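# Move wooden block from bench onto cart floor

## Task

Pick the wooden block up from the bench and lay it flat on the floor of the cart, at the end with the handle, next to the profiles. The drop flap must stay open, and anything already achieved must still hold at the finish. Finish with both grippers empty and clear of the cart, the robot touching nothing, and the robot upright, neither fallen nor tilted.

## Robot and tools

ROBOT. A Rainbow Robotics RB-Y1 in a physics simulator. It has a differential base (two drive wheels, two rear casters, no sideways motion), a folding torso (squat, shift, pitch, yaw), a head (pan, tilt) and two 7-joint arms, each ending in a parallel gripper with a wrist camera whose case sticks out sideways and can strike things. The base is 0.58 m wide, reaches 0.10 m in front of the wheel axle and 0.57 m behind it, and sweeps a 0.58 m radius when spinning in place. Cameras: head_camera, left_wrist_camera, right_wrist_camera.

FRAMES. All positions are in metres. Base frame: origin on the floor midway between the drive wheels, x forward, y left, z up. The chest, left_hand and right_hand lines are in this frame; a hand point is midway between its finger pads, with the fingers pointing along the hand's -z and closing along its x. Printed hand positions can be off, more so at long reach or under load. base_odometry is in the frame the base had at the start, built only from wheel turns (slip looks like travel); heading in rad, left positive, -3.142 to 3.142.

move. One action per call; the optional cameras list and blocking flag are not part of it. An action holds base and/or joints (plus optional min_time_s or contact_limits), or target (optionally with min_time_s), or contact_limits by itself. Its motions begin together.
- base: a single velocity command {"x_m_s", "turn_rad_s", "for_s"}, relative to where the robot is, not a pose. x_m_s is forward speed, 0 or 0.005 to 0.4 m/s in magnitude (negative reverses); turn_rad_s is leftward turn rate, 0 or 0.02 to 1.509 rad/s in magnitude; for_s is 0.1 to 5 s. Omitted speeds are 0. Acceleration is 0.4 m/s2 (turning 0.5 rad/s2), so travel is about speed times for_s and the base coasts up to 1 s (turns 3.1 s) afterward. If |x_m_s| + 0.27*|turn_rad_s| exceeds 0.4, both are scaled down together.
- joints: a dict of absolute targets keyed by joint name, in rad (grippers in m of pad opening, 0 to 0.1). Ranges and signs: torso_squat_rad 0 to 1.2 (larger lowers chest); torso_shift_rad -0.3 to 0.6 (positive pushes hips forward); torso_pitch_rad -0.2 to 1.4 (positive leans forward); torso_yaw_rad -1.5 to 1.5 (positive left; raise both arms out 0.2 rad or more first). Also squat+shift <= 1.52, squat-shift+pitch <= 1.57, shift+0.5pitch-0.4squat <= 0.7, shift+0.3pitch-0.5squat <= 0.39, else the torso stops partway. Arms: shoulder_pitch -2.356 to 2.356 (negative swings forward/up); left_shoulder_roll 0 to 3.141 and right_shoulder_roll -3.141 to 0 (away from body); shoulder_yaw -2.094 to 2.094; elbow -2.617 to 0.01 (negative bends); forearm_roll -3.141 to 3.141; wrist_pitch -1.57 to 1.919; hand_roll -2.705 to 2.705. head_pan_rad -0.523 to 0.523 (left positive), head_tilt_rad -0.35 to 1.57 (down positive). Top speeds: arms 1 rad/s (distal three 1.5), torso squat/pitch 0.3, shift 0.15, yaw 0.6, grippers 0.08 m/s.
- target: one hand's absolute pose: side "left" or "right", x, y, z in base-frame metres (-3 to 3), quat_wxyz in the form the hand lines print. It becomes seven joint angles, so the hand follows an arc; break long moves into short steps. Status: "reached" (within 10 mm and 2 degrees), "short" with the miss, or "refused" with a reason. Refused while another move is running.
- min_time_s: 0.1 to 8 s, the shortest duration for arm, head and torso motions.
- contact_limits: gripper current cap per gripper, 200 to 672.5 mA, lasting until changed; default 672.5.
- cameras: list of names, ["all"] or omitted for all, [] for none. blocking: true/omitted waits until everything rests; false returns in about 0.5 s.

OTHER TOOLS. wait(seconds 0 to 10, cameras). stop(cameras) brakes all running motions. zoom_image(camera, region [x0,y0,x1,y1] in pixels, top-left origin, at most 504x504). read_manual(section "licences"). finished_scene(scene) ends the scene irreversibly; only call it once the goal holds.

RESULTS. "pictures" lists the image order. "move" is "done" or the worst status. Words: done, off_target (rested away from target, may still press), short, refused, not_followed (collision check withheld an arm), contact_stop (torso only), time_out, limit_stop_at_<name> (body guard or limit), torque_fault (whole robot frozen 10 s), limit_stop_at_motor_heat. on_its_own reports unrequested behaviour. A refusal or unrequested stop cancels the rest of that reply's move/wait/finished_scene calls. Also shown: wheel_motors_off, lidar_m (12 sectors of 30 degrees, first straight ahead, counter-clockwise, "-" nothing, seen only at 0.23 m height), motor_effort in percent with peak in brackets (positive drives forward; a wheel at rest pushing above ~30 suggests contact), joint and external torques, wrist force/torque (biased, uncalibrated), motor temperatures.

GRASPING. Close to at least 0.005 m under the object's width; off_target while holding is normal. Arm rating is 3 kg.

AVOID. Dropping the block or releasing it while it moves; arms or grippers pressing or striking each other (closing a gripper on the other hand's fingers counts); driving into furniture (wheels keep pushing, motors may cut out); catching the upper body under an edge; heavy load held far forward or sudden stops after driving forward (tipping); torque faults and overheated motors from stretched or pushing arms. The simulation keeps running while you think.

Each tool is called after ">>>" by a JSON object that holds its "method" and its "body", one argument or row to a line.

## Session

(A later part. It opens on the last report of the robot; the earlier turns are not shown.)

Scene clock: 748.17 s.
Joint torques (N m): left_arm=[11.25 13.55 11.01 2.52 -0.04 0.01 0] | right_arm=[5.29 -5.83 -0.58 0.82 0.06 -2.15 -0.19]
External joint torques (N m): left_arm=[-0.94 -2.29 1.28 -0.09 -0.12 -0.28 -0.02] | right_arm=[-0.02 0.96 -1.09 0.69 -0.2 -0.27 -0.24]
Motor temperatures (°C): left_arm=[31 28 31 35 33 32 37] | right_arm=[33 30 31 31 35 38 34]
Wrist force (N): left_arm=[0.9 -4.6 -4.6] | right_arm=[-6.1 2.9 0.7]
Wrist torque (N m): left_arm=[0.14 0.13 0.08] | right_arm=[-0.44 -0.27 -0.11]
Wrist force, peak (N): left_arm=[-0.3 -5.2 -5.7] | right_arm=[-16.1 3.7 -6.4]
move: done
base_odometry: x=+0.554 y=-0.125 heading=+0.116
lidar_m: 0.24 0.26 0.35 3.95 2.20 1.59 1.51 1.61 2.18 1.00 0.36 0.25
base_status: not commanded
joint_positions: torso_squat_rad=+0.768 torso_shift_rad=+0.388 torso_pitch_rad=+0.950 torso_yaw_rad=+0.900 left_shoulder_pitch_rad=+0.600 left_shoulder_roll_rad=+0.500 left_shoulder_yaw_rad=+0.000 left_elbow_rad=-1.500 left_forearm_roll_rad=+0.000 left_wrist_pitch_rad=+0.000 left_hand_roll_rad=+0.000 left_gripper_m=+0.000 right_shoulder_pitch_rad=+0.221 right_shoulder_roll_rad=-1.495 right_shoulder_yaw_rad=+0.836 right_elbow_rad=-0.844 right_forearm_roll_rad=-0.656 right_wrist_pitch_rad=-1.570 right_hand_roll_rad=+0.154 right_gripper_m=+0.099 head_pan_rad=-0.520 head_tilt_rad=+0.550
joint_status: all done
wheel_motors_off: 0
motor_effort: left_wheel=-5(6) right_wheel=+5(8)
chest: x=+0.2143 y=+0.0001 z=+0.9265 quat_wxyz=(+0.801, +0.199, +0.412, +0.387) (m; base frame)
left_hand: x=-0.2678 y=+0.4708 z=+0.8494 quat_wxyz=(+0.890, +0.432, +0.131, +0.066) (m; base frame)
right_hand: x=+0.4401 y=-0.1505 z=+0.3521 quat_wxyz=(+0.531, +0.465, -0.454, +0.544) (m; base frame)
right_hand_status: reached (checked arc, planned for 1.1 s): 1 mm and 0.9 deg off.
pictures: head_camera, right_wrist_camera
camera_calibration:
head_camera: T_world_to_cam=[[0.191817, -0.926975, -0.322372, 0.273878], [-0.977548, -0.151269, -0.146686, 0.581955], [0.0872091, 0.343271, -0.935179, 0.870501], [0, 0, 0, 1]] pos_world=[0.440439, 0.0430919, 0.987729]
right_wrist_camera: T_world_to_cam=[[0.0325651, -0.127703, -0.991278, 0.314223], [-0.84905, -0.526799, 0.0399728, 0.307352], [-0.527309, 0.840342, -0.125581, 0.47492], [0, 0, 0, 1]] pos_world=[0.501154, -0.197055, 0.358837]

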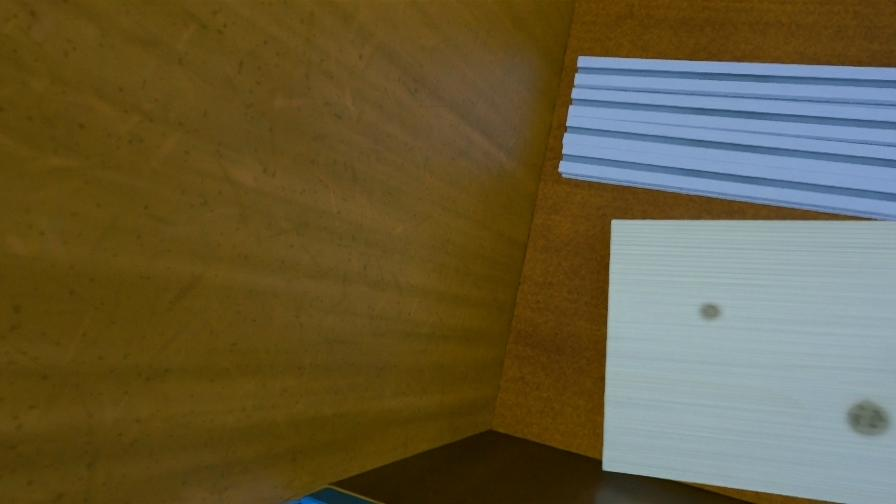

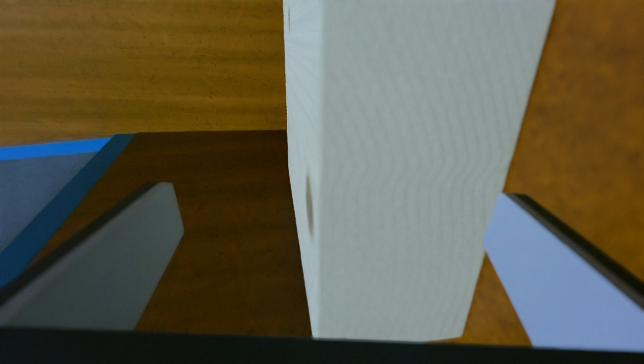

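>>> {"method": "move", "body": {
  "target": {"side":"right","x":0.43,"y":-0.22,"z":0.4,"quat_wxyz":[0.5273,0.4695,-0.4583,0.5401]},
  "min_time_s": 1,
  "cameras": ["head_camera","right_wrist_camera"]
}}

Scene clock: 752.03 s.
Joint torques (N m): left_arm=[11.5 13.61 10.95 2.45 -0.09 0.07 0.01] | right_arm=[9.96 2.66 -2.2 0.62 -0.74 -1.9 -0.02]
External joint torques (N m): left_arm=[-0.69 -2.23 1.22 -0.16 -0.17 -0.22 -0.01] | right_arm=[0.05 1.18 -0.88 -0.19 -0.49 -0.01 -0.07]
Motor temperatures (°C): left_arm=[31 28 31 35 33 32 37] | right_arm=[33 30 31 31 35 38 34]
Wrist force (N): left_arm=[0.9 -4.7 -5.4] | right_arm=[-5.8 3.4 0.3]
Wrist torque (N m): left_arm=[0.14 0.12 0.05] | right_arm=[-0.46 -0.25 -0.12]
Wrist force, peak (N): left_arm=[-0.4 -5.2 -5.7] | right_arm=[-6.1 3.8 1.3]
move: short
base_odometry: x=+0.554 y=-0.125 heading=+0.116
lidar_m: 0.24 0.25 0.35 3.95 2.18 1.59 1.52 1.61 2.18 0.98 0.36 0.26
base_status: not commanded
joint_positions: torso_squat_rad=+0.768 torso_shift_rad=+0.388 torso_pitch_rad=+0.950 torso_yaw_rad=+0.900 left_shoulder_pitch_rad=+0.600 left_shoulder_roll_rad=+0.500 left_shoulder_yaw_rad=+0.000 left_elbow_rad=-1.500 left_forearm_roll_rad=+0.000 left_wrist_pitch_rad=+0.000 left_hand_roll_rad=+0.000 left_gripper_m=+0.000 right_shoulder_pitch_rad=+0.771 right_shoulder_roll_rad=-1.205 right_shoulder_yaw_rad=-0.247 right_elbow_rad=-0.943 right_forearm_roll_rad=+0.000 right_wrist_pitch_rad=-1.570 right_hand_roll_rad=-0.109 right_gripper_m=+0.099 head_pan_rad=-0.520 head_tilt_rad=+0.550
joint_status: all done
wheel_motors_off: 0
motor_effort: left_wheel=-5(6) right_wheel=+5(8)
chest: x=+0.2142 y=+0.0001 z=+0.9265 quat_wxyz=(+0.801, +0.199, +0.412, +0.387) (m; base frame)
left_hand: x=-0.2678 y=+0.4708 z=+0.8494 quat_wxyz=(+0.890, +0.432, +0.131, +0.066) (m; base frame)
right_hand: x=+0.4299 y=-0.2197 z=+0.4002 quat_wxyz=(+0.537, +0.457, -0.449, +0.548) (m; base frame)
right_hand_status: short (checked arc, as near as the solve gets, planned for 1.4 s): 0 mm and 2.3 deg off. The place is met; only the turn is off.
pictures: head_camera, right_wrist_camera
camera_calibration:
head_camera: T_world_to_cam=[[0.191845, -0.926988, -0.322318, 0.273813], [-0.977535, -0.151271, -0.146776, 0.582038], [0.0873024, 0.343235, -0.935183, 0.870466], [0, 0, 0, 1]] pos_world=[0.440439, 0.043092, 0.987729]
right_wrist_camera: T_world_to_cam=[[0.0325554, -0.152313, -0.987796, 0.346618], [-0.851135, -0.522316, 0.0524872, 0.257168], [-0.523936, 0.839039, -0.146644, 0.540467], [0, 0, 0, 1]] pos_world=[0.490771, -0.266356, 0.408146]

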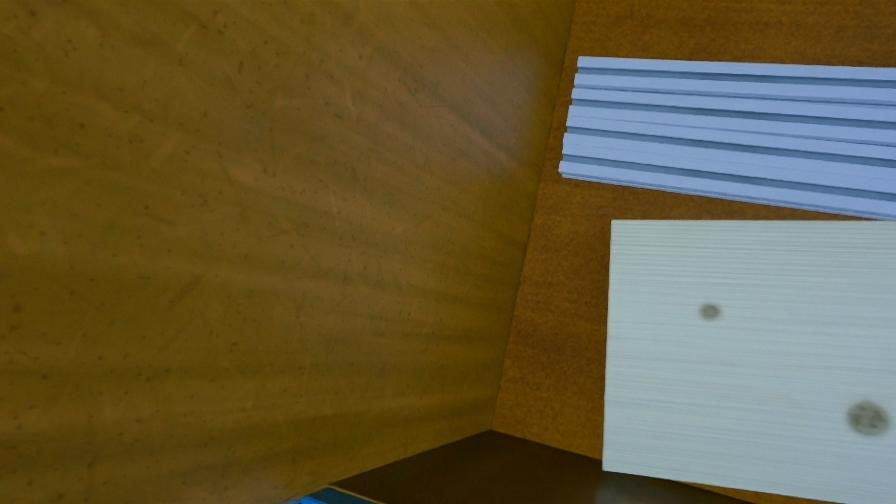

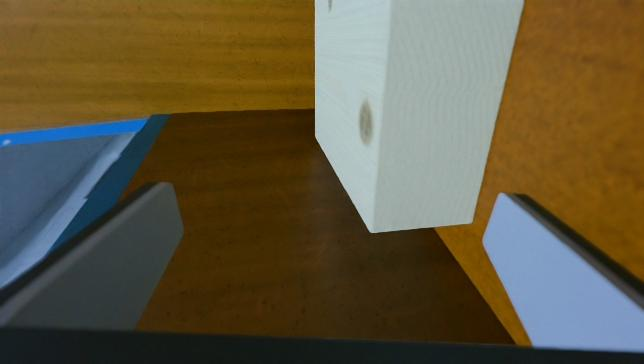

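>>> {"method": "move", "body": {
  "target": {"side":"right","x":0.445,"y":-0.175,"z":0.35,"quat_wxyz":[0.5337,0.4639,-0.4639,0.5337]},
  "min_time_s": 1,
  "cameras": ["right_wrist_camera"]
}}

>>> {"method": "move", "body": {
  "joints": {"right_gripper_m":0.07},
  "cameras": ["right_wrist_camera"]
}}

>>> {"method": "move", "body": {
  "target": {"side":"right","x":0.45,"y":-0.085,"z":0.346,"quat_wxyz":[0.5337,0.4639,-0.4639,0.5337]},
  "min_time_s": 2.5,
  "cameras": ["head_camera","right_wrist_camera"]
}}

Scene clock: 757.10 s.
Joint torques (N m): left_arm=[11.27 13.49 10.74 2.64 -0.01 0.16 -0.03] | right_arm=[6.86 -4.33 -0.81 1.61 -0.53 -1.97 -0.3]
External joint torques (N m): left_arm=[-0.92 -2.35 1.01 0.03 -0.1 -0.13 -0.05] | right_arm=[-0.82 -0.71 0.51 0.86 -0.24 -0.08 -0.35]
Motor temperatures (°C): left_arm=[31 28 31 35 33 32 37] | right_arm=[33 30 31 31 35 38 34]
Wrist force (N): left_arm=[0.2 -4.1 -4.9] | right_arm=[-6.3 3.0 0.4]
Wrist torque (N m): left_arm=[0.09 0.05 0.05] | right_arm=[-0.43 -0.28 -0.11]
Wrist force, peak (N): left_arm=[0.6 -5.1 -5.9] | right_arm=[-6.3 3.5 0.5]
move: done
base_odometry: x=+0.554 y=-0.125 heading=+0.116
lidar_m: 0.25 0.26 0.37 3.95 2.19 1.59 1.52 1.61 2.18 0.99 0.37 0.26
base_status: not commanded
joint_positions: torso_squat_rad=+0.768 torso_shift_rad=+0.388 torso_pitch_rad=+0.950 torso_yaw_rad=+0.900 left_shoulder_pitch_rad=+0.600 left_shoulder_roll_rad=+0.500 left_shoulder_yaw_rad=+0.000 left_elbow_rad=-1.500 left_forearm_roll_rad=+0.000 left_wrist_pitch_rad=+0.000 left_hand_roll_rad=+0.000 left_gripper_m=+0.000 right_shoulder_pitch_rad=+0.393 right_shoulder_roll_rad=-1.230 right_shoulder_yaw_rad=+0.011 right_elbow_rad=-0.705 right_forearm_roll_rad=+0.000 right_wrist_pitch_rad=-1.570 right_hand_roll_rad=-0.134 right_gripper_m=+0.099 head_pan_rad=-0.520 head_tilt_rad=+0.550
joint_status: all done
wheel_motors_off: 0
motor_effort: left_wheel=-5(6) right_wheel=+6(8)
chest: x=+0.2142 y=+0.0001 z=+0.9265 quat_wxyz=(+0.801, +0.199, +0.412, +0.387) (m; base frame)
left_hand: x=-0.2678 y=+0.4708 z=+0.8494 quat_wxyz=(+0.890, +0.432, +0.131, +0.066) (m; base frame)
right_hand: x=+0.4449 y=-0.1747 z=+0.3503 quat_wxyz=(+0.542, +0.454, -0.457, +0.540) (m; base frame)
right_hand_status: reached (checked arc, as near as the solve gets, planned for 1.0 s): 0 mm and 1.8 deg off.
pictures: right_wrist_camera
camera_calibration:
right_wrist_camera: T_world_to_cam=[[0.028944, -0.143793, -0.989184, 0.307261], [-0.86352, -0.502052, 0.0477138, 0.306833], [-0.503483, 0.8528, -0.138699, 0.493752], [0, 0, 0, 1]] pos_world=[0.504659, -0.222843, 0.35778]

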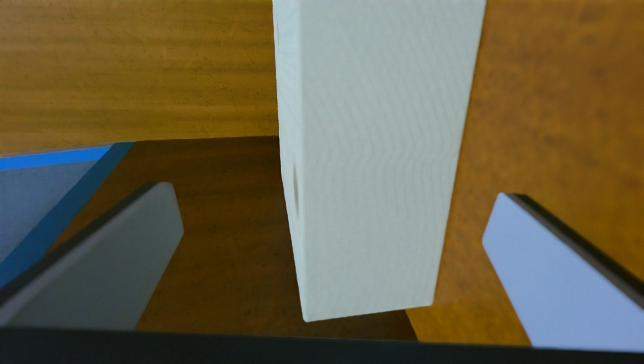

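Scene clock: 757.90 s.
Joint torques (N m): left_arm=[11.44 13.59 10.82 2.6 0.02 0.13 0] | right_arm=[7.04 -4.21 -0.71 1.63 -0.57 -1.86 -0.24]
External joint torques (N m): left_arm=[-0.75 -2.25 1.08 -0.01 -0.07 -0.16 -0.02] | right_arm=[-0.63 -0.59 0.61 0.88 -0.28 0.02 -0.29]
Motor temperatures (°C): left_arm=[31 28 31 35 33 32 37] | right_arm=[33 30 31 31 35 38 34]
Wrist force (N): left_arm=[-0.4 -4.8 -5.0] | right_arm=[-6.0 3.1 0.8]
Wrist torque (N m): left_arm=[0.14 0.00 0.03] | right_arm=[-0.45 -0.23 -0.13]
Wrist force, peak (N): left_arm=[1.1 -4.7 -6.2] | right_arm=[-6.1 3.5 0.3]
move: done
base_odometry: x=+0.554 y=-0.125 heading=+0.116
lidar_m: 0.24 0.27 0.36 3.94 2.17 1.59 1.52 1.60 2.16 0.98 0.36 0.25
base_status: not commanded
joint_positions: torso_squat_rad=+0.768 torso_shift_rad=+0.388 torso_pitch_rad=+0.950 torso_yaw_rad=+0.900 left_shoulder_pitch_rad=+0.600 left_shoulder_roll_rad=+0.500 left_shoulder_yaw_rad=+0.000 left_elbow_rad=-1.500 left_forearm_roll_rad=+0.000 left_wrist_pitch_rad=+0.000 left_hand_roll_rad=+0.000 left_gripper_m=+0.000 right_shoulder_pitch_rad=+0.393 right_shoulder_roll_rad=-1.230 right_shoulder_yaw_rad=+0.011 right_elbow_rad=-0.705 right_forearm_roll_rad=+0.000 right_wrist_pitch_rad=-1.570 right_hand_roll_rad=-0.134 right_gripper_m=+0.070 head_pan_rad=-0.520 head_tilt_rad=+0.550
joint_status: all done
wheel_motors_off: 0
motor_effort: left_wheel=-5(6) right_wheel=+7(7)
chest: x=+0.2142 y=+0.0001 z=+0.9265 quat_wxyz=(+0.801, +0.199, +0.412, +0.387) (m; base frame)
left_hand: x=-0.2678 y=+0.4708 z=+0.8494 quat_wxyz=(+0.890, +0.432, +0.131, +0.066) (m; base frame)
right_hand: x=+0.4449 y=-0.1747 z=+0.3503 quat_wxyz=(+0.542, +0.454, -0.457, +0.540) (m; base frame)
pictures: right_wrist_camera
camera_calibration:
right_wrist_camera: T_world_to_cam=[[0.028944, -0.143793, -0.989184, 0.307261], [-0.86352, -0.502052, 0.0477138, 0.306833], [-0.503483, 0.8528, -0.138699, 0.493752], [0, 0, 0, 1]] pos_world=[0.504659, -0.222843, 0.35778]

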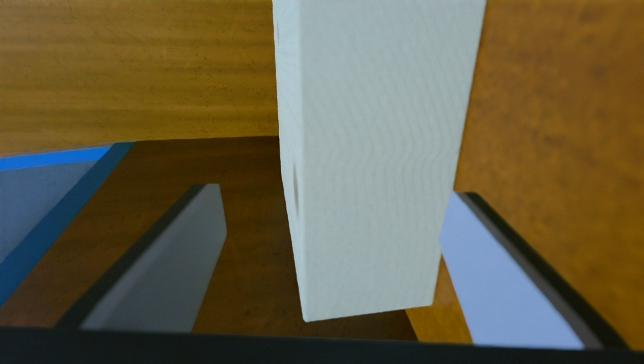

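Scene clock: 760.73 s.
Joint torques (N m): left_arm=[11.23 13.54 11.07 2.72 0.08 0.11 -0.04] | right_arm=[1.45 -5.16 -1.26 -3.99 -0.75 -1.72 -0.16]
External joint torques (N m): left_arm=[-0.96 -2.3 1.34 0.11 0 -0.18 -0.06] | right_arm=[-4.02 -1.51 0.43 -1.97 -0.53 0.16 -0.21]
Motor temperatures (°C): left_arm=[31 28 31 35 33 32 37] | right_arm=[33 30 31 31 35 38 34]
Wrist force (N): left_arm=[0.9 -4.4 -5.7] | right_arm=[-4.8 5.4 6.2]
Wrist torque (N m): left_arm=[0.10 0.12 0.08] | right_arm=[-0.31 -0.01 -0.23]
Wrist force, peak (N): left_arm=[0.6 -4.8 -6.2] | right_arm=[-0.2 4.0 15.2]
move: done
base_odometry: x=+0.554 y=-0.125 heading=+0.116
lidar_m: 0.24 0.26 0.37 3.94 2.19 1.59 1.53 1.60 2.18 1.00 0.35 0.26
base_status: not commanded
joint_positions: torso_squat_rad=+0.768 torso_shift_rad=+0.388 torso_pitch_rad=+0.950 torso_yaw_rad=+0.900 left_shoulder_pitch_rad=+0.601 left_shoulder_roll_rad=+0.500 left_shoulder_yaw_rad=+0.000 left_elbow_rad=-1.500 left_forearm_roll_rad=+0.000 left_wrist_pitch_rad=+0.000 left_hand_roll_rad=+0.000 left_gripper_m=+0.000 right_shoulder_pitch_rad=+0.379 right_shoulder_roll_rad=-1.239 right_shoulder_yaw_rad=+0.014 right_elbow_rad=-1.034 right_forearm_roll_rad=+0.000 right_wrist_pitch_rad=-1.263 right_hand_roll_rad=-0.147 right_gripper_m=+0.070 head_pan_rad=-0.520 head_tilt_rad=+0.550
joint_status: all done
wheel_motors_off: 0
motor_effort: left_wheel=-7(8) right_wheel=+7(10)
chest: x=+0.2142 y=+0.0001 z=+0.9266 quat_wxyz=(+0.801, +0.199, +0.412, +0.387) (m; base frame)
left_hand: x=-0.2677 y=+0.4709 z=+0.8493 quat_wxyz=(+0.890, +0.432, +0.131, +0.066) (m; base frame)
right_hand: x=+0.4495 y=-0.0857 z=+0.3459 quat_wxyz=(+0.534, +0.464, -0.464, +0.534) (m; base frame)
right_hand_status: reached (checked arc, planned for 2.5 s): 1 mm and 0.1 deg off.
pictures: head_camera, right_wrist_camera
camera_calibration:
head_camera: T_world_to_cam=[[0.191778, -0.927035, -0.322222, 0.273676], [-0.977539, -0.151189, -0.146834, 0.58198], [0.0874034, 0.343143, -0.935208, 0.870492], [0, 0, 0, 1]] pos_world=[0.440339, 0.0429924, 0.987729]
right_wrist_camera: T_world_to_cam=[[0.0281636, -0.113522, -0.993136, 0.319847], [-0.861278, -0.507026, 0.033532, 0.359257], [-0.507353, 0.854422, -0.112054, 0.412189], [0, 0, 0, 1]] pos_world=[0.509538, -0.133721, 0.351792]

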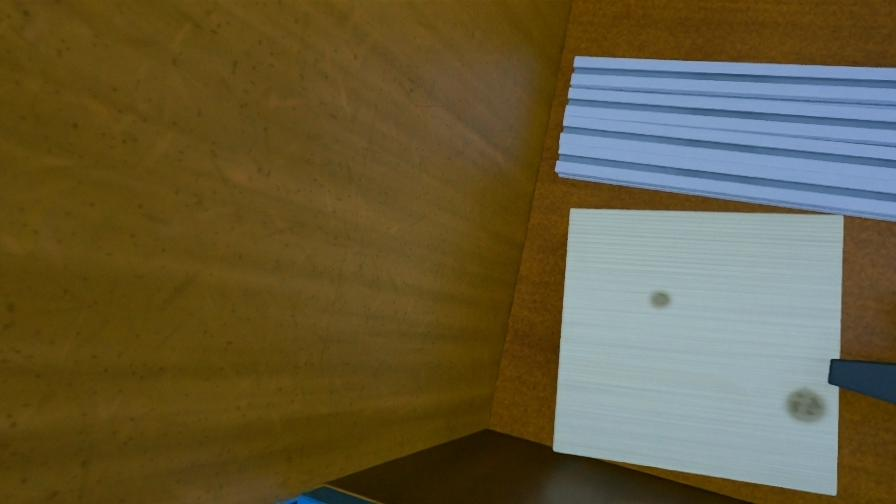

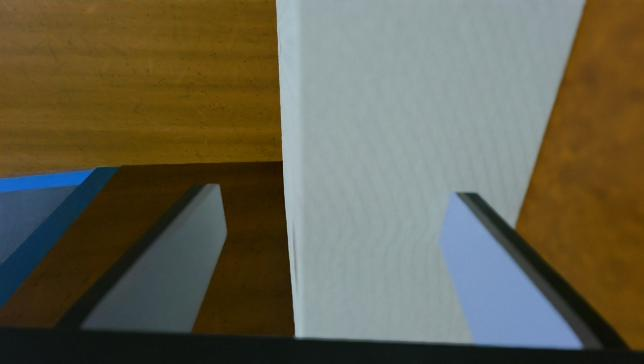

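>>> {"method": "move", "body": {
  "target": {"side":"right","x":0.44,"y":-0.19,"z":0.39,"quat_wxyz":[0.5337,0.4639,-0.4639,0.5337]},
  "min_time_s": 1.2,
  "cameras": []
}}

>>> {"method": "move", "body": {
  "joints": {"torso_squat_rad":0.2,"torso_shift_rad":0.28},
  "min_time_s": 2,
  "cameras": ["head_camera"]
}}

Scene clock: 764.27 s.
Joint torques (N m): left_arm=[11.53 13.72 11.05 2.57 0.07 0.1 0.01] | right_arm=[10.04 -0.71 -2.91 0.98 -0.48 -1.86 0.15]
External joint torques (N m): left_arm=[-0.66 -2.12 1.32 -0.04 -0.02 -0.18 -0.01] | right_arm=[1.38 -0.54 -1.71 0.66 -0.29 0.05 0.1]
Motor temperatures (°C): left_arm=[31 28 31 35 33 32 37] | right_arm=[33 30 31 31 35 38 34]
Wrist force (N): left_arm=[0.9 -4.6 -5.1] | right_arm=[-5.7 3.4 0.7]
Wrist torque (N m): left_arm=[0.16 0.15 0.10] | right_arm=[-0.44 -0.22 -0.10]
Wrist force, peak (N): left_arm=[0.6 -5.6 -5.6] | right_arm=[-6.9 6.0 5.1]
move: done
base_odometry: x=+0.554 y=-0.125 heading=+0.116
lidar_m: 0.24 0.25 0.35 3.96 2.19 1.58 1.52 1.60 2.19 1.00 0.35 0.26
base_status: not commanded
joint_positions: torso_squat_rad=+0.768 torso_shift_rad=+0.388 torso_pitch_rad=+0.950 torso_yaw_rad=+0.900 left_shoulder_pitch_rad=+0.601 left_shoulder_roll_rad=+0.500 left_shoulder_yaw_rad=+0.000 left_elbow_rad=-1.500 left_forearm_roll_rad=+0.000 left_wrist_pitch_rad=+0.000 left_hand_roll_rad=+0.000 left_gripper_m=+0.000 right_shoulder_pitch_rad=+0.679 right_shoulder_roll_rad=-1.256 right_shoulder_yaw_rad=-0.121 right_elbow_rad=-0.948 right_forearm_roll_rad=-0.088 right_wrist_pitch_rad=-1.538 right_hand_roll_rad=-0.088 right_gripper_m=+0.070 head_pan_rad=-0.520 head_tilt_rad=+0.550
joint_status: all done
wheel_motors_off: 0
motor_effort: left_wheel=-6(7) right_wheel=+6(8)
chest: x=+0.2142 y=+0.0001 z=+0.9266 quat_wxyz=(+0.801, +0.199, +0.412, +0.387) (m; base frame)
left_hand: x=-0.2678 y=+0.4708 z=+0.8494 quat_wxyz=(+0.890, +0.432, +0.131, +0.066) (m; base frame)
right_hand: x=+0.4399 y=-0.1897 z=+0.3899 quat_wxyz=(+0.534, +0.464, -0.464, +0.534) (m; base frame)
right_hand_status: reached (checked arc, planned for 1.2 s): 0 mm and 0.0 deg off.
pictures: none
No camera images: "cameras" was empty.

Scene clock: 766.57 s.
Joint torques (N m): left_arm=[11.28 13.74 11.16 2.61 0.01 0.06 -0.11] | right_arm=[9.67 -0.59 -2.56 1.01 -0.4 -1.87 0.18]
External joint torques (N m): left_arm=[-0.91 -2.1 1.43 0 -0.08 -0.23 -0.13] | right_arm=[1.01 -0.43 -1.36 0.69 -0.21 0.03 0.13]
Motor temperatures (°C): left_arm=[31 28 31 35 33 32 37] | right_arm=[33 30 31 30 35 37 34]
Wrist force (N): left_arm=[0.3 -4.3 -4.4] | right_arm=[-6.0 2.8 0.9]
Wrist torque (N m): left_arm=[0.10 0.07 0.06] | right_arm=[-0.40 -0.26 -0.12]
Wrist force, peak (N): left_arm=[0.3 -5.4 -5.7] | right_arm=[-6.1 3.5 0.9]
move: off_target
base_odometry: x=+0.554 y=-0.125 heading=+0.116
lidar_m: 0.24 0.25 0.37 3.96 2.19 1.58 1.53 1.59 2.19 0.98 0.36 0.26
base_status: not commanded
joint_positions: torso_squat_rad=+0.439 torso_shift_rad=+0.325 torso_pitch_rad=+0.950 torso_yaw_rad=+0.900 left_shoulder_pitch_rad=+0.601 left_shoulder_roll_rad=+0.500 left_shoulder_yaw_rad=+0.000 left_elbow_rad=-1.500 left_forearm_roll_rad=+0.000 left_wrist_pitch_rad=+0.000 left_hand_roll_rad=+0.000 left_gripper_m=+0.000 right_shoulder_pitch_rad=+0.679 right_shoulder_roll_rad=-1.256 right_shoulder_yaw_rad=-0.121 right_elbow_rad=-0.948 right_forearm_roll_rad=-0.088 right_wrist_pitch_rad=-1.538 right_hand_roll_rad=-0.088 right_gripper_m=+0.070 head_pan_rad=-0.520 head_tilt_rad=+0.550
joint_status: torso_squat_rad off_target (ended at +0.439, target +0.200); torso_shift_rad off_target (ended at +0.325, target +0.280)
wheel_motors_off: 0
on_its_own: torso_squat_rad is held at +0.439, not at your +0.200; torso_shift_rad is held at +0.325, not at your +0.280
motor_effort: left_wheel=-5(7) right_wheel=+7(8)
chest: x=+0.2263 y=+0.0001 z=+1.0609 quat_wxyz=(+0.801, +0.199, +0.412, +0.387) (m; base frame)
left_hand: x=-0.2557 y=+0.4709 z=+0.9837 quat_wxyz=(+0.890, +0.432, +0.131, +0.066) (m; base frame)
right_hand: x=+0.4520 y=-0.1897 z=+0.5242 quat_wxyz=(+0.534, +0.464, -0.464, +0.534) (m; base frame)
pictures: head_camera
camera_calibration:
head_camera: T_world_to_cam=[[0.19188, -0.926971, -0.322345, 0.314812], [-0.977527, -0.151297, -0.1468, 0.613505], [0.0873093, 0.343269, -0.93517, 0.994994], [0, 0, 0, 1]] pos_world=[0.452439, 0.0430918, 1.12203]

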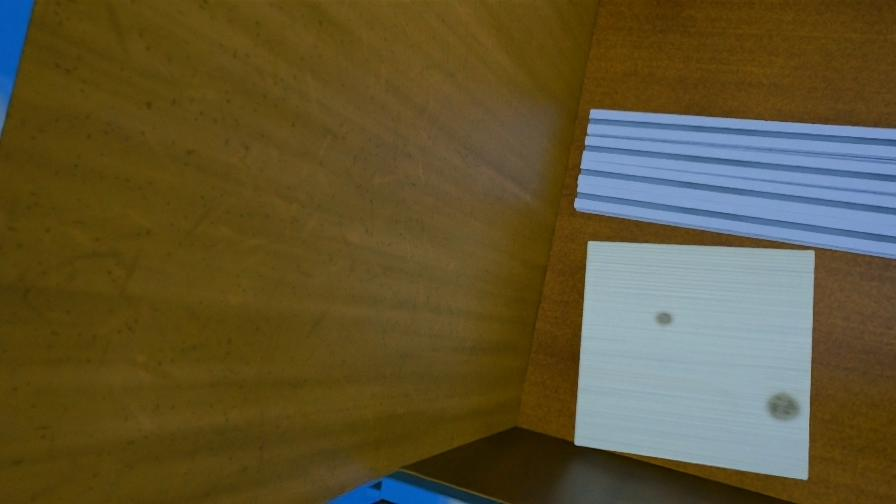

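>>> {"method": "move", "body": {
  "target": {"side":"right","x":0.45,"y":-0.19,"z":0.64,"quat_wxyz":[0.5337,0.4639,-0.4639,0.5337]},
  "min_time_s": 1.2,
  "cameras": []
}}

>>> {"method": "move", "body": {
  "joints": {"torso_squat_rad":0.15,"torso_shift_rad":0.15,"torso_pitch_rad":0.8},
  "min_time_s": 1.5,
  "cameras": ["head_camera","right_wrist_camera"]
}}

Scene clock: 769.57 s.
Joint torques (N m): left_arm=[11.26 13.56 10.96 2.66 0.13 0.04 -0.01] | right_arm=[9.45 12.58 -1.77 -1.14 -0.08 -1.88 0.15]
External joint torques (N m): left_arm=[-0.92 -2.28 1.23 0.06 0.05 -0.25 -0.03] | right_arm=[0.38 3.07 -1.02 0.01 -0.14 0.03 0.1]
Motor temperatures (°C): left_arm=[31 28 31 35 33 32 37] | right_arm=[33 30 31 30 35 37 34]
Wrist force (N): left_arm=[0.8 -3.9 -5.4] | right_arm=[-5.6 2.8 0.9]
Wrist torque (N m): left_arm=[0.04 0.08 0.10] | right_arm=[-0.42 -0.19 -0.13]
Wrist force, peak (N): left_arm=[0.8 -5.0 -5.8] | right_arm=[-6.6 2.8 0.4]
move: done
base_odometry: x=+0.554 y=-0.125 heading=+0.116
lidar_m: 0.24 0.26 0.38 3.96 2.20 1.59 1.53 1.61 2.19 1.01 0.36 0.26
base_status: not commanded
joint_positions: torso_squat_rad=+0.439 torso_shift_rad=+0.325 torso_pitch_rad=+0.950 torso_yaw_rad=+0.900 left_shoulder_pitch_rad=+0.601 left_shoulder_roll_rad=+0.500 left_shoulder_yaw_rad=+0.000 left_elbow_rad=-1.500 left_forearm_roll_rad=+0.000 left_wrist_pitch_rad=+0.000 left_hand_roll_rad=+0.000 left_gripper_m=+0.000 right_shoulder_pitch_rad=+1.424 right_shoulder_roll_rad=-1.169 right_shoulder_yaw_rad=-0.583 right_elbow_rad=-1.615 right_forearm_roll_rad=-0.216 right_wrist_pitch_rad=-1.367 right_hand_roll_rad=+0.023 right_gripper_m=+0.070 head_pan_rad=-0.520 head_tilt_rad=+0.550
joint_status: all done
wheel_motors_off: 0
on_its_own: torso_squat_rad is held at +0.439, not at your +0.200; torso_shift_rad is held at +0.325, not at your +0.280
motor_effort: left_wheel=-5(6) right_wheel=+4(7)
chest: x=+0.2263 y=+0.0001 z=+1.0609 quat_wxyz=(+0.801, +0.199, +0.412, +0.387) (m; base frame)
left_hand: x=-0.2557 y=+0.4708 z=+0.9837 quat_wxyz=(+0.890, +0.432, +0.131, +0.066) (m; base frame)
right_hand: x=+0.4502 y=-0.1900 z=+0.6401 quat_wxyz=(+0.532, +0.465, -0.465, +0.533) (m; base frame)
right_hand_status: reached (checked arc, planned for 1.2 s): 0 mm and 0.2 deg off.
pictures: none
No camera images: "cameras" was empty.

Scene clock: 771.57 s.
Joint torques (N m): left_arm=[9.91 13.67 10.54 1.18 -0.06 -0.26 -0.11] | right_arm=[9.45 10.37 -2.86 -0.93 -0.41 -1.99 0.16]
External joint torques (N m): left_arm=[-1.04 -2 0.92 0.1 -0.14 -0.25 -0.12] | right_arm=[0.42 2.87 -0.62 -0.07 -0.19 -0.09 0.12]
Motor temperatures (°C): left_arm=[31 28 31 35 33 32 37] | right_arm=[33 30 31 30 35 37 34]
Wrist force (N): left_arm=[-0.4 -3.6 -5.5] | right_arm=[-6.0 3.9 1.4]
Wrist torque (N m): left_arm=[0.03 0.03 0.05] | right_arm=[-0.48 -0.28 -0.13]
Wrist force, peak (N): left_arm=[-0.8 -5.1 -6.2] | right_arm=[-5.9 4.2 1.3]
move: done
base_odometry: x=+0.554 y=-0.125 heading=+0.116
lidar_m: 0.24 0.25 0.36 3.97 2.20 1.60 1.52 1.61 2.18 0.99 0.37 0.26
base_status: not commanded
joint_positions: torso_squat_rad=+0.150 torso_shift_rad=+0.150 torso_pitch_rad=+0.800 torso_yaw_rad=+0.900 left_shoulder_pitch_rad=+0.601 left_shoulder_roll_rad=+0.500 left_shoulder_yaw_rad=+0.000 left_elbow_rad=-1.500 left_forearm_roll_rad=+0.000 left_wrist_pitch_rad=+0.000 left_hand_roll_rad=+0.000 left_gripper_m=+0.000 right_shoulder_pitch_rad=+1.424 right_shoulder_roll_rad=-1.169 right_shoulder_yaw_rad=-0.583 right_elbow_rad=-1.615 right_forearm_roll_rad=-0.216 right_wrist_pitch_rad=-1.367 right_hand_roll_rad=+0.023 right_gripper_m=+0.070 head_pan_rad=-0.520 head_tilt_rad=+0.550
joint_status: all done
wheel_motors_off: 0
motor_effort: left_wheel=-3(8) right_wheel=+5(7)
chest: x=+0.0974 y=+0.0001 z=+1.1804 quat_wxyz=(+0.829, +0.169, +0.351, +0.401) (m; base frame)
left_hand: x=-0.3677 y=+0.4708 z=+1.0321 quat_wxyz=(+0.897, +0.426, +0.064, +0.098) (m; base frame)
right_hand: x=+0.3817 y=-0.1900 z=+0.7978 quat_wxyz=(+0.496, +0.424, -0.503, +0.567) (m; base frame)
pictures: head_camera, right_wrist_camera
camera_calibration:
head_camera: T_world_to_cam=[[0.237892, -0.926986, -0.290008, 0.335459], [-0.944591, -0.151272, -0.291315, 0.672446], [0.226175, 0.343241, -0.911609, 1.07678], [0, 0, 0, 1]] pos_world=[0.311842, 0.043092, 1.27478]
right_wrist_camera: T_world_to_cam=[[0.177729, -0.109268, -0.977994, 0.690484], [-0.855552, -0.508223, -0.098696, 0.33585], [-0.486255, 0.854266, -0.183811, 0.56673], [0, 0, 0, 1]] pos_world=[0.440193, -0.238004, 0.812607]

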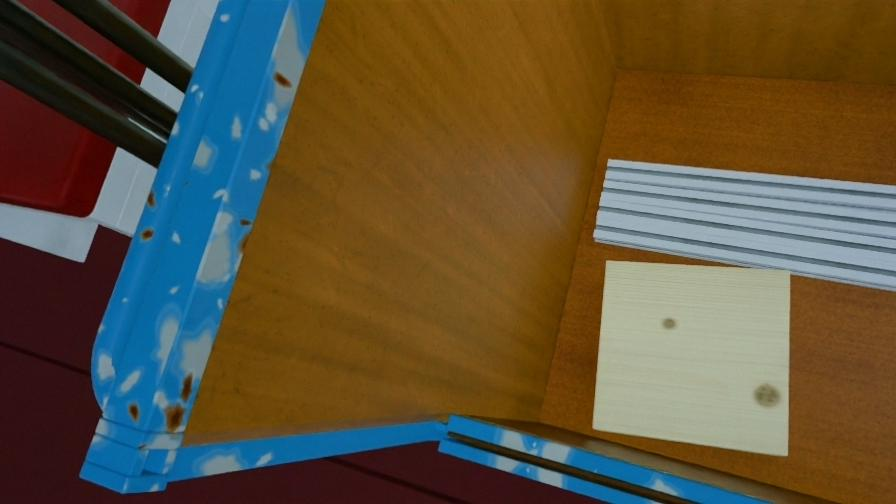

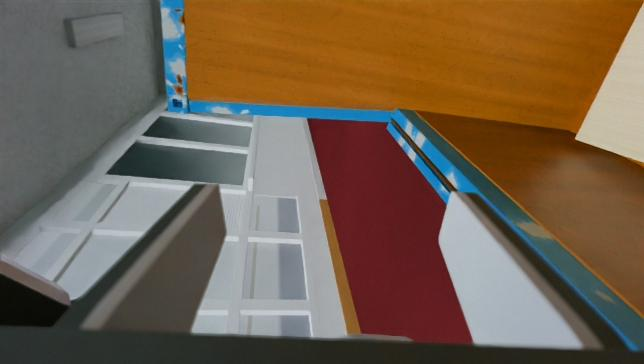

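>>> {"method": "move", "body": {
  "base": {"x_m_s":-0.25,"for_s":1.6},
  "cameras": ["head_camera"]
}}

Scene clock: 774.83 s.
Joint torques (N m): left_arm=[9.92 13.6 10.78 1.01 0.02 -0.11 0.03] | right_arm=[9.9 9.8 -2.74 -0.98 -0.54 -1.93 0.1]
External joint torques (N m): left_arm=[-1.04 -2.07 1.16 -0.08 -0.07 -0.1 0.01] | right_arm=[0.87 2.3 -0.5 -0.12 -0.31 -0.03 0.05]
Motor temperatures (°C): left_arm=[31 28 31 35 33 32 37] | right_arm=[33 30 31 30 35 37 34]
Wrist force (N): left_arm=[-0.9 -4.1 -5.5] | right_arm=[-6.2 4.1 0.9]
Wrist torque (N m): left_arm=[0.00 0.00 0.05] | right_arm=[-0.51 -0.25 -0.11]
Wrist force, peak (N): left_arm=[-0.8 -5.2 -6.2] | right_arm=[-6.1 4.3 1.4]
move: done
base_odometry: x=+0.156 y=-0.172 heading=+0.114
lidar_m: 0.64 0.67 1.68 4.54 1.62 1.17 1.11 1.18 1.61 4.32 0.92 0.68
base_status: done (sent for 1.6 of 1.6 s)
joint_positions: torso_squat_rad=+0.150 torso_shift_rad=+0.150 torso_pitch_rad=+0.800 torso_yaw_rad=+0.900 left_shoulder_pitch_rad=+0.600 left_shoulder_roll_rad=+0.500 left_shoulder_yaw_rad=+0.000 left_elbow_rad=-1.500 left_forearm_roll_rad=+0.000 left_wrist_pitch_rad=+0.000 left_hand_roll_rad=+0.000 left_gripper_m=+0.000 right_shoulder_pitch_rad=+1.424 right_shoulder_roll_rad=-1.169 right_shoulder_yaw_rad=-0.583 right_elbow_rad=-1.615 right_forearm_roll_rad=-0.216 right_wrist_pitch_rad=-1.367 right_hand_roll_rad=+0.023 right_gripper_m=+0.070 head_pan_rad=-0.520 head_tilt_rad=+0.550
joint_status: not commanded
wheel_motors_off: 0
motor_effort: left_wheel=-21(34) right_wheel=+20(39)
chest: x=+0.0974 y=+0.0001 z=+1.1804 quat_wxyz=(+0.829, +0.169, +0.351, +0.401) (m; base frame)
left_hand: x=-0.3676 y=+0.4709 z=+1.0321 quat_wxyz=(+0.897, +0.426, +0.064, +0.098) (m; base frame)
right_hand: x=+0.3817 y=-0.1900 z=+0.7978 quat_wxyz=(+0.496, +0.424, -0.503, +0.567) (m; base frame)
pictures: head_camera
camera_calibration:
head_camera: T_world_to_cam=[[0.237892, -0.926986, -0.290008, 0.335459], [-0.944591, -0.151272, -0.291315, 0.672446], [0.226175, 0.343241, -0.911609, 1.07678], [0, 0, 0, 1]] pos_world=[0.311842, 0.043092, 1.27478]

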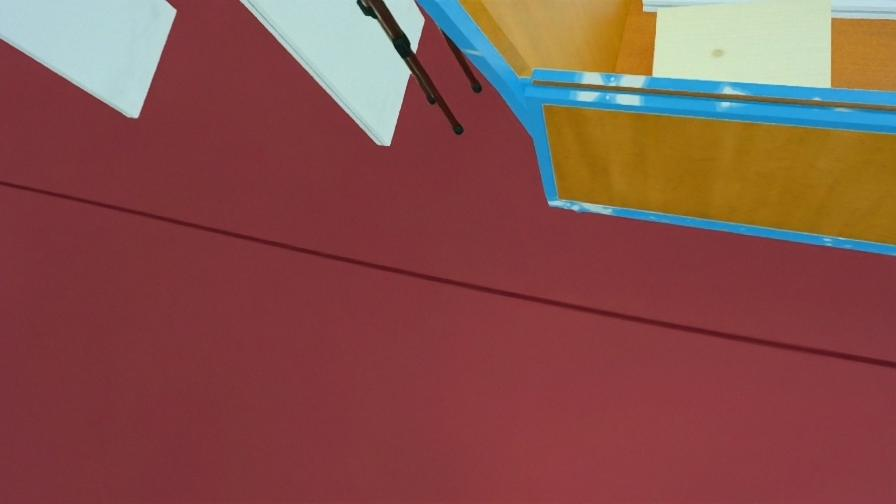

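>>> {"method": "finished_scene", "body": {
  "scene": 2
}}

The scene is finished: the task was done.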